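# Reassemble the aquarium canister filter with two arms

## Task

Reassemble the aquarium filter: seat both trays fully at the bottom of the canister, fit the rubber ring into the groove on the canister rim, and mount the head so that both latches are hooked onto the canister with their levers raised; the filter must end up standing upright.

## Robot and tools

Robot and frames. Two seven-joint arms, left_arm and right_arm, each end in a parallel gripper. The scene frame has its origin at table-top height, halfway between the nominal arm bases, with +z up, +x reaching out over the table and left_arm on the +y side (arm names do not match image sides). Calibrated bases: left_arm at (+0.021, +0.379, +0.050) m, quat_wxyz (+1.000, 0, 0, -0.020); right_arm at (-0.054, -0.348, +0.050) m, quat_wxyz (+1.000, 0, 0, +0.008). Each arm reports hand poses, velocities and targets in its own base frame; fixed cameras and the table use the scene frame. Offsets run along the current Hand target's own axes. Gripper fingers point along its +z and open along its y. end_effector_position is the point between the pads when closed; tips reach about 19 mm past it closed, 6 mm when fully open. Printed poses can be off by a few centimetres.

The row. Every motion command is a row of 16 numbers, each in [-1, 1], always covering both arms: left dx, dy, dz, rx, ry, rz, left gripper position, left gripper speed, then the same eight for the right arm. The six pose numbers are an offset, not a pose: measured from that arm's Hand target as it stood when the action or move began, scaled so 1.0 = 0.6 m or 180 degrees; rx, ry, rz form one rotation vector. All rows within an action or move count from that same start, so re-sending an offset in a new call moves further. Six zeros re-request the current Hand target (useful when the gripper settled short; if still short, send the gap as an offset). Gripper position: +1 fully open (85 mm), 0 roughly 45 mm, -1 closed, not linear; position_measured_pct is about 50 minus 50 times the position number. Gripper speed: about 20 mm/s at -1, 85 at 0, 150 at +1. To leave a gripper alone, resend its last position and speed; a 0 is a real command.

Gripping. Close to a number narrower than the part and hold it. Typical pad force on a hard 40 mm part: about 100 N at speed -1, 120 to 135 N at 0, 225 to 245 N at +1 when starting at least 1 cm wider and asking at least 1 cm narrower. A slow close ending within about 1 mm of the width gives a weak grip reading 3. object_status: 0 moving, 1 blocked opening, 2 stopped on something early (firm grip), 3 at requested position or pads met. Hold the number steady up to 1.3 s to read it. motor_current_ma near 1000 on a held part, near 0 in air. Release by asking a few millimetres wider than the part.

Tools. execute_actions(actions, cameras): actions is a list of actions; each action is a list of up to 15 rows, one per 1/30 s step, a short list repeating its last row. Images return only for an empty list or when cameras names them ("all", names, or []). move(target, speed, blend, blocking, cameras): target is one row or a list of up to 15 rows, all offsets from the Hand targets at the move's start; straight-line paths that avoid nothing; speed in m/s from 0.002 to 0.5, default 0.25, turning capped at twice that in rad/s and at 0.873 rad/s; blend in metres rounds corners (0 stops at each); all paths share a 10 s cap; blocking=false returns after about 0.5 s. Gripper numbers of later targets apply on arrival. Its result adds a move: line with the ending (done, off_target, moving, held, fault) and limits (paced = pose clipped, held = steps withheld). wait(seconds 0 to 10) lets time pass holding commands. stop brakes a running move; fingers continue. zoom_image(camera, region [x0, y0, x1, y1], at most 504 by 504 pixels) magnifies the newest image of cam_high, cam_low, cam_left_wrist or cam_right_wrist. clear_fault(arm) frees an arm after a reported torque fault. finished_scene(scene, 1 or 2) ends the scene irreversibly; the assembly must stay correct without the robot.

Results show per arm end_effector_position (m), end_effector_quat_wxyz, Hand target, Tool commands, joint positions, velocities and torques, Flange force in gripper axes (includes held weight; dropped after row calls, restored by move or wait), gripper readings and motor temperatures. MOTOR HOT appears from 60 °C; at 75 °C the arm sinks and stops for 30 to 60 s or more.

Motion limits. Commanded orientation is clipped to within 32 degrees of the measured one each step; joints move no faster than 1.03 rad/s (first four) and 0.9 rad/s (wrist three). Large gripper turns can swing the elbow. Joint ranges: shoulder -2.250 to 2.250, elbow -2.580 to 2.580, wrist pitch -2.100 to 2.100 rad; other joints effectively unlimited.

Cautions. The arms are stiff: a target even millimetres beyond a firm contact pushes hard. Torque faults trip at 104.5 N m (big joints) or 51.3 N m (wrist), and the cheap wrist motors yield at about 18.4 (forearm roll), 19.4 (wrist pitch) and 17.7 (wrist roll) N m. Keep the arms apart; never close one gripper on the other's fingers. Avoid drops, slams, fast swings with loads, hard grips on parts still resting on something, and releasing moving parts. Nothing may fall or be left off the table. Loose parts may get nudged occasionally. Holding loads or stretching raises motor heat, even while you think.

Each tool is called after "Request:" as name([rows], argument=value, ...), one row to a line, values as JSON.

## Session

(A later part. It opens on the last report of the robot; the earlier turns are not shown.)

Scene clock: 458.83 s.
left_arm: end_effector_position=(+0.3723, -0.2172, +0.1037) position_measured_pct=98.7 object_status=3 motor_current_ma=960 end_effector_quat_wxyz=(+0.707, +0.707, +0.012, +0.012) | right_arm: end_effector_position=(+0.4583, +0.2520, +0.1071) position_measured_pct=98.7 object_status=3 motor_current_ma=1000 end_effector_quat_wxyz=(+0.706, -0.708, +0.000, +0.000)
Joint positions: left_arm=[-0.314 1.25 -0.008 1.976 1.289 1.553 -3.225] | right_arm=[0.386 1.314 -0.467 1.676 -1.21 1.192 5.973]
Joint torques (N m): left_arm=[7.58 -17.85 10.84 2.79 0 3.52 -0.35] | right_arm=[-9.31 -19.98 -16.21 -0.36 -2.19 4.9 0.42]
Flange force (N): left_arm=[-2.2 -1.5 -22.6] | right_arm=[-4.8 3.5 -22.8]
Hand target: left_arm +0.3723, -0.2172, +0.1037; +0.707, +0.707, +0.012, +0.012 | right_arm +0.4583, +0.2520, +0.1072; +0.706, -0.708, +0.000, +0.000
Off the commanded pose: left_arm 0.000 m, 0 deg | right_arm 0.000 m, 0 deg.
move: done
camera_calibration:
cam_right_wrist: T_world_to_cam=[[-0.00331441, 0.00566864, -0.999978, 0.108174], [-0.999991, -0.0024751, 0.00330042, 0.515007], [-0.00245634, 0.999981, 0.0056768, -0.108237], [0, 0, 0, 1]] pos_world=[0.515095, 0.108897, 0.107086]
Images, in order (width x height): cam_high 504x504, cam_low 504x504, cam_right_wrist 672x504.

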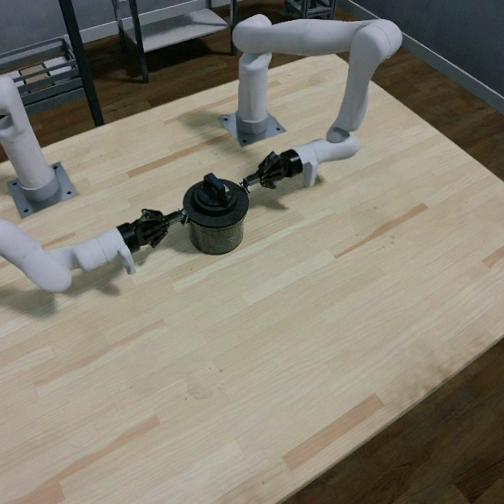

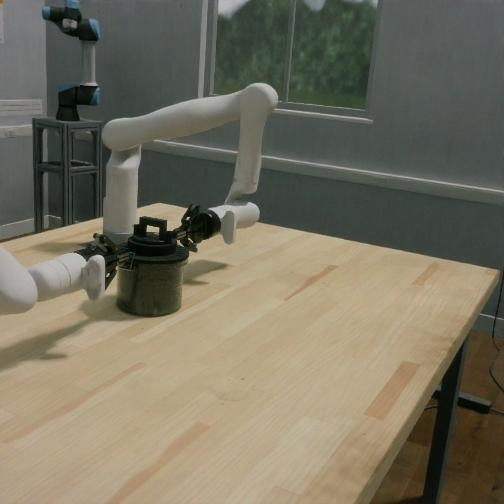

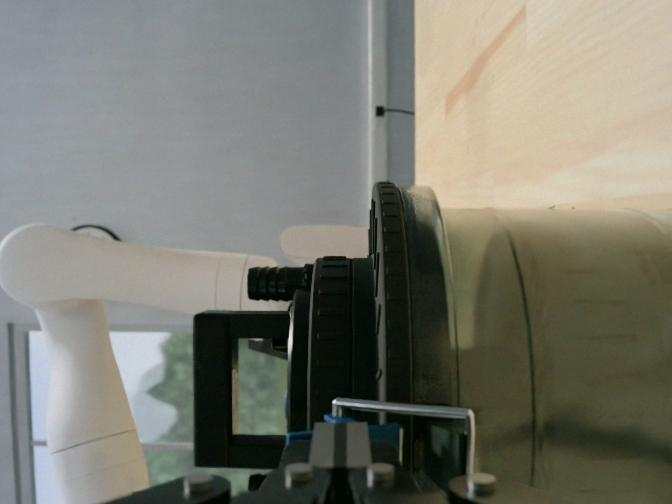

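Request:
move(target=[0,0,0,0,0,0,-1,-1,0,-0.005,0.0083,0,0,0,-1,-1], speed=0.02, cameras=["cam_right_wrist","cam_high","cam_low"])

Request:
zoom_image(camera="cam_low", region=[70, 220, 190, 320])

Request:
zoom_image(camera="cam_high", region=[150, 190, 210, 250])

Request:
zoom_image(camera="cam_right_wrist", region=[260, 320, 500, 500])

Scene clock: 460.07 s.
left_arm: end_effector_position=(+0.3722, -0.2175, +0.1038) position_measured_pct=98.7 object_status=3 motor_current_ma=960 end_effector_quat_wxyz=(+0.707, +0.707, +0.012, +0.012) | right_arm: end_effector_position=(+0.4583, +0.2571, +0.1102) position_measured_pct=98.7 object_status=3 motor_current_ma=1000 end_effector_quat_wxyz=(+0.707, -0.708, +0.000, +0.000)
Joint positions: left_arm=[-0.313 1.25 -0.007 1.976 1.289 1.553 -3.225] | right_arm=[0.379 1.308 -0.474 1.682 -1.22 1.184 5.974]
Joint torques (N m): left_arm=[0.89 -18.32 4.78 1.05 0.03 2.87 -0.24] | right_arm=[-1.85 -18.85 -8.71 -2.37 -1.57 2.7 0.44]
Flange force (N): left_arm=[-2.2 -0.1 -3.8] | right_arm=[-5.0 -3.5 -6.5]
Hand target: left_arm +0.3723, -0.2173, +0.1037; +0.707, +0.707, +0.012, +0.012 | right_arm +0.4584, +0.2570, +0.1101; +0.706, -0.708, +0.000, +0.000
Off the commanded pose: left_arm 0.000 m, 0 deg | right_arm 0.000 m, 0 deg.
move: done
camera_calibration:
cam_right_wrist: T_world_to_cam=[[-0.00332029, 0.00596754, -0.999977, 0.111214], [-0.999991, -0.00277607, 0.00330377, 0.515042], [-0.00275629, 0.999978, 0.0059767, -0.113333], [0, 0, 0, 1]] pos_world=[0.515094, 0.114097, 0.110187]
Images, in order (width x height): cam_high 504x504, cam_low 504x504, cam_right_wrist 672x504.

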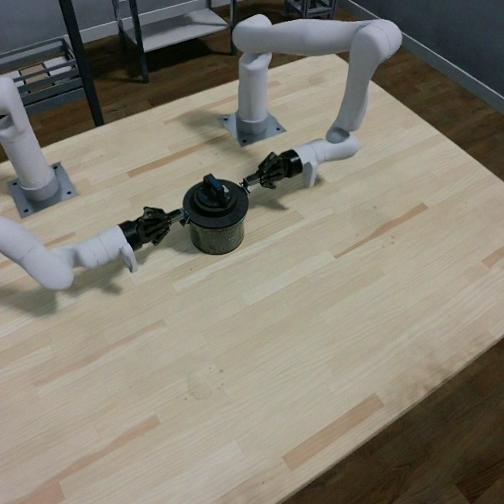

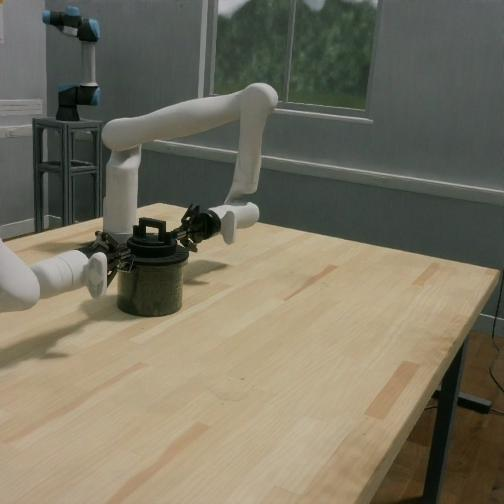

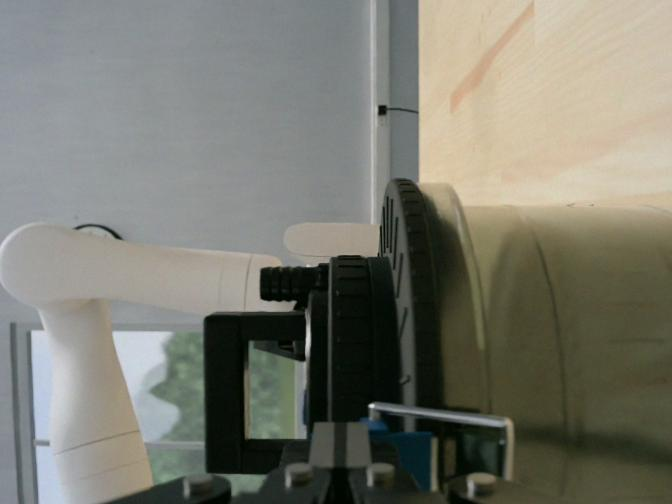

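Scaled by 4.200.

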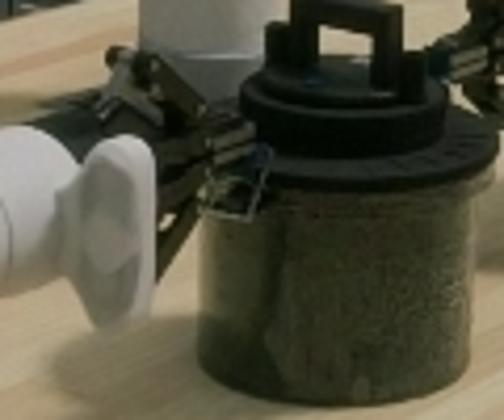

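Scaled by 8.400.

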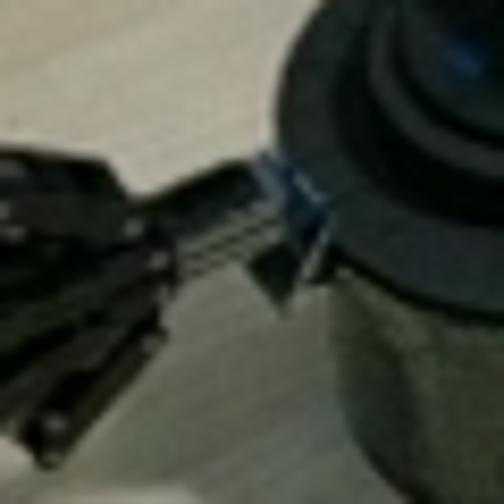

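Scaled by 2.100.

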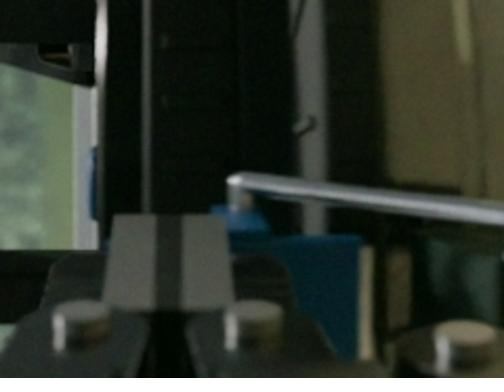

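Request:
move(target=[0,0,0,0,0,0,-1,-1,0,-0.001,0.005,0,0,0,-1,-1], speed=0.02, cameras=[])

Scene clock: 461.00 s.
left_arm: end_effector_position=(+0.3723, -0.2172, +0.1037) position_measured_pct=98.7 object_status=3 motor_current_ma=960 end_effector_quat_wxyz=(+0.707, +0.707, +0.012, +0.012) | right_arm: end_effector_position=(+0.4584, +0.2599, +0.1107) position_measured_pct=98.7 object_status=3 motor_current_ma=1000 end_effector_quat_wxyz=(+0.706, -0.708, +0.000, +0.000)
Joint positions: left_arm=[-0.314 1.25 -0.008 1.976 1.289 1.553 -3.225] | right_arm=[0.375 1.308 -0.477 1.684 -1.225 1.179 5.976]
Joint torques (N m): left_arm=[4.98 -17.06 7.43 1.7 0.07 2.24 -0.24] | right_arm=[-7.79 -18.71 -13.51 -1.13 -1.99 3.51 0.43]
Flange force (N): left_arm=[-2.5 2.4 -15.1] | right_arm=[-5.2 -1.2 -19.9]
Hand target: left_arm +0.3723, -0.2172, +0.1037; +0.707, +0.707, +0.012, +0.012 | right_arm +0.4584, +0.2600, +0.1107; +0.706, -0.708, +0.000, +0.000
Off the commanded pose: left_arm 0.000 m, 0 deg | right_arm 0.000 m, 0 deg.
move: done
No camera images: "cameras" was empty.

Firm stop. Retract both.

Request:
move([
  [0,0,-0.1,0,0,0,-1,-1,0,0,-0.1,0,0,0,-1,-1],
  [-0.09,-0.02,-0.1,0,0,0,-1,-1,-0.09,0.03,-0.1,0,0,0,-1,-1],
], speed=0.1, cameras=["all"])

Request:
zoom_image(camera="cam_low", region=[90, 200, 210, 320])

Request:
zoom_image(camera="cam_right_wrist", region=[240, 180, 480, 400])

Request:
zoom_image(camera="cam_left_wrist", region=[220, 180, 440, 400])

Request:
zoom_image(camera="cam_high", region=[160, 150, 270, 260])

Scene clock: 463.67 s.
left_arm: end_effector_position=(+0.3163, -0.1591, +0.0918) position_measured_pct=98.7 object_status=3 motor_current_ma=960 end_effector_quat_wxyz=(+0.707, +0.707, +0.012, +0.012) | right_arm: end_effector_position=(+0.4044, +0.1999, +0.0929) position_measured_pct=98.7 object_status=3 motor_current_ma=1000 end_effector_quat_wxyz=(+0.706, -0.708, +0.000, +0.000)
Joint positions: left_arm=[-0.447 1.294 -0.107 2.052 1.118 1.574 -3.368] | right_arm=[0.504 1.322 -0.409 1.802 -1.129 1.222 6.085]
Joint torques (N m): left_arm=[0 -17.55 3.21 2.26 -0.46 2.99 -0.48] | right_arm=[-0.41 -17.5 -6.93 -1 -0.94 2.89 0.58]
Flange force (N): left_arm=[-2.1 -0.4 -0.7] | right_arm=[-4.5 -4.4 -2.3]
Hand target: left_arm +0.3163, -0.1591, +0.0918; +0.707, +0.707, +0.012, +0.012 | right_arm +0.4044, +0.1999, +0.0929; +0.706, -0.708, +0.000, +0.000
Off the commanded pose: left_arm 0.000 m, 0 deg | right_arm 0.000 m, 0 deg.
move: done
camera_calibration:
cam_left_wrist: T_world_to_cam=[[0.0145833, 0.0300137, 0.999443, -0.0962744], [-0.99961, -0.0233844, 0.015288, 0.366148], [0.0238302, -0.999276, 0.029661, -0.0198277], [0, 0, 0, 1]] pos_world=[0.367882, -0.00836164, 0.0912112]
cam_right_wrist: T_world_to_cam=[[-0.00331578, 0.00576862, -0.999978, 0.0940855], [-0.999991, -0.00247544, 0.00330154, 0.461025], [-0.00245633, 0.99998, 0.00577678, -0.0562991], [0, 0, 0, 1]] pos_world=[0.461195, 0.0568965, 0.0928865]

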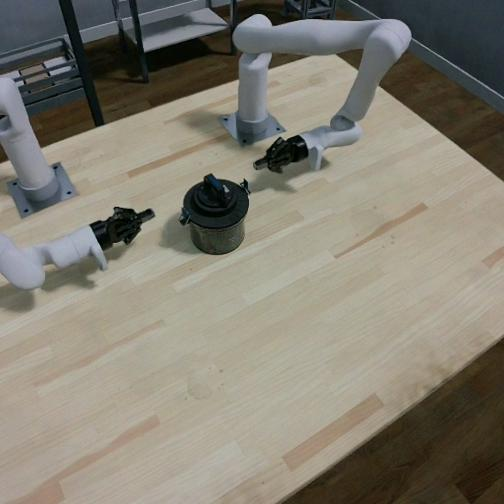

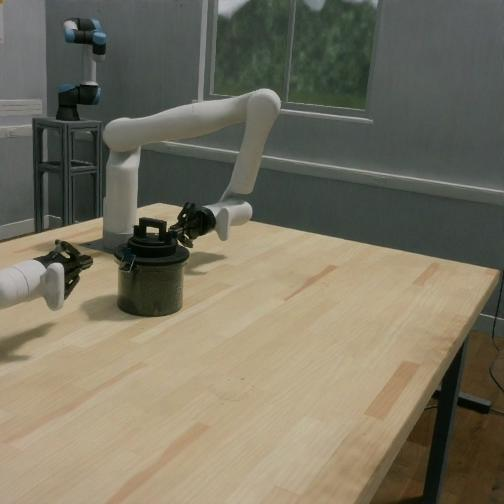

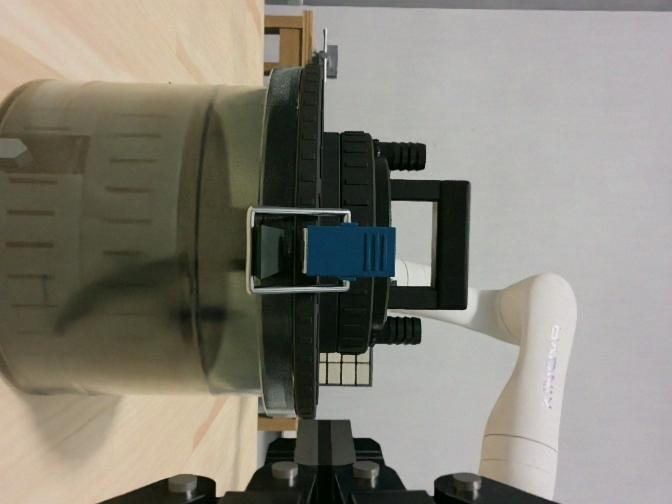

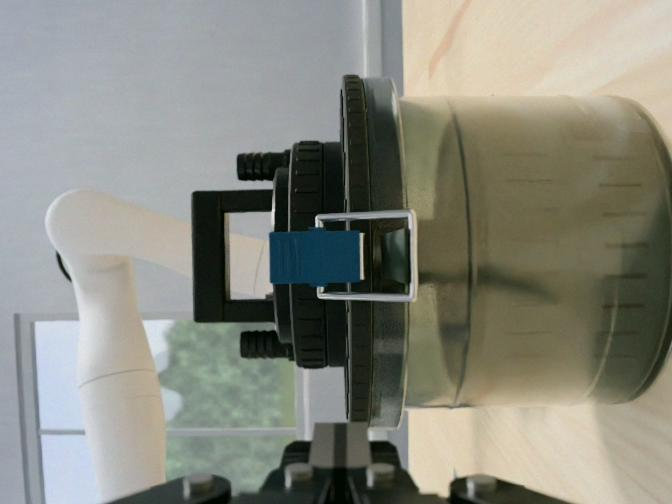

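Scaled by 4.200.

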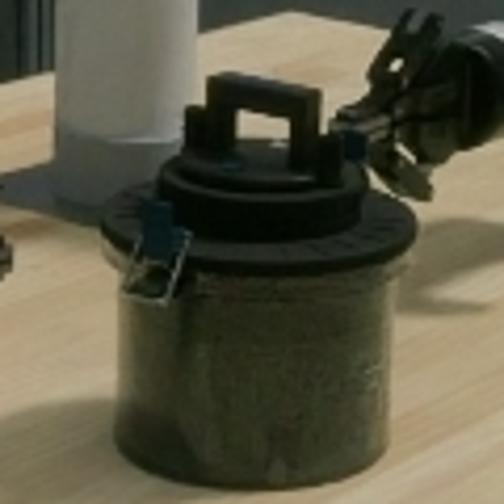

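Scaled by 2.100.

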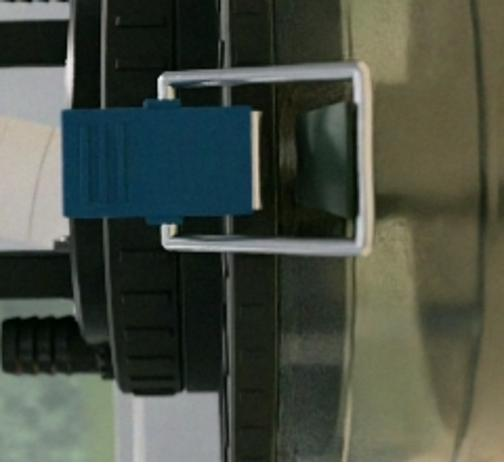

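Scaled by 2.291.

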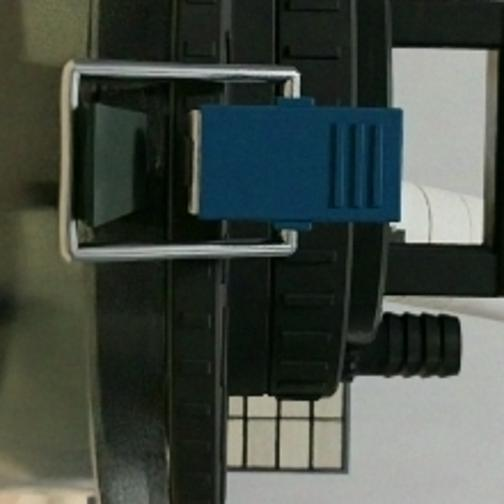

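Scaled by 4.582.

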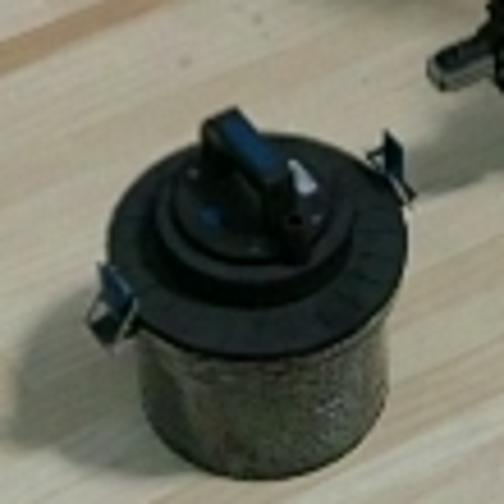

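Request:
finished_scene(scene=1)

The scene is finished: the task was done.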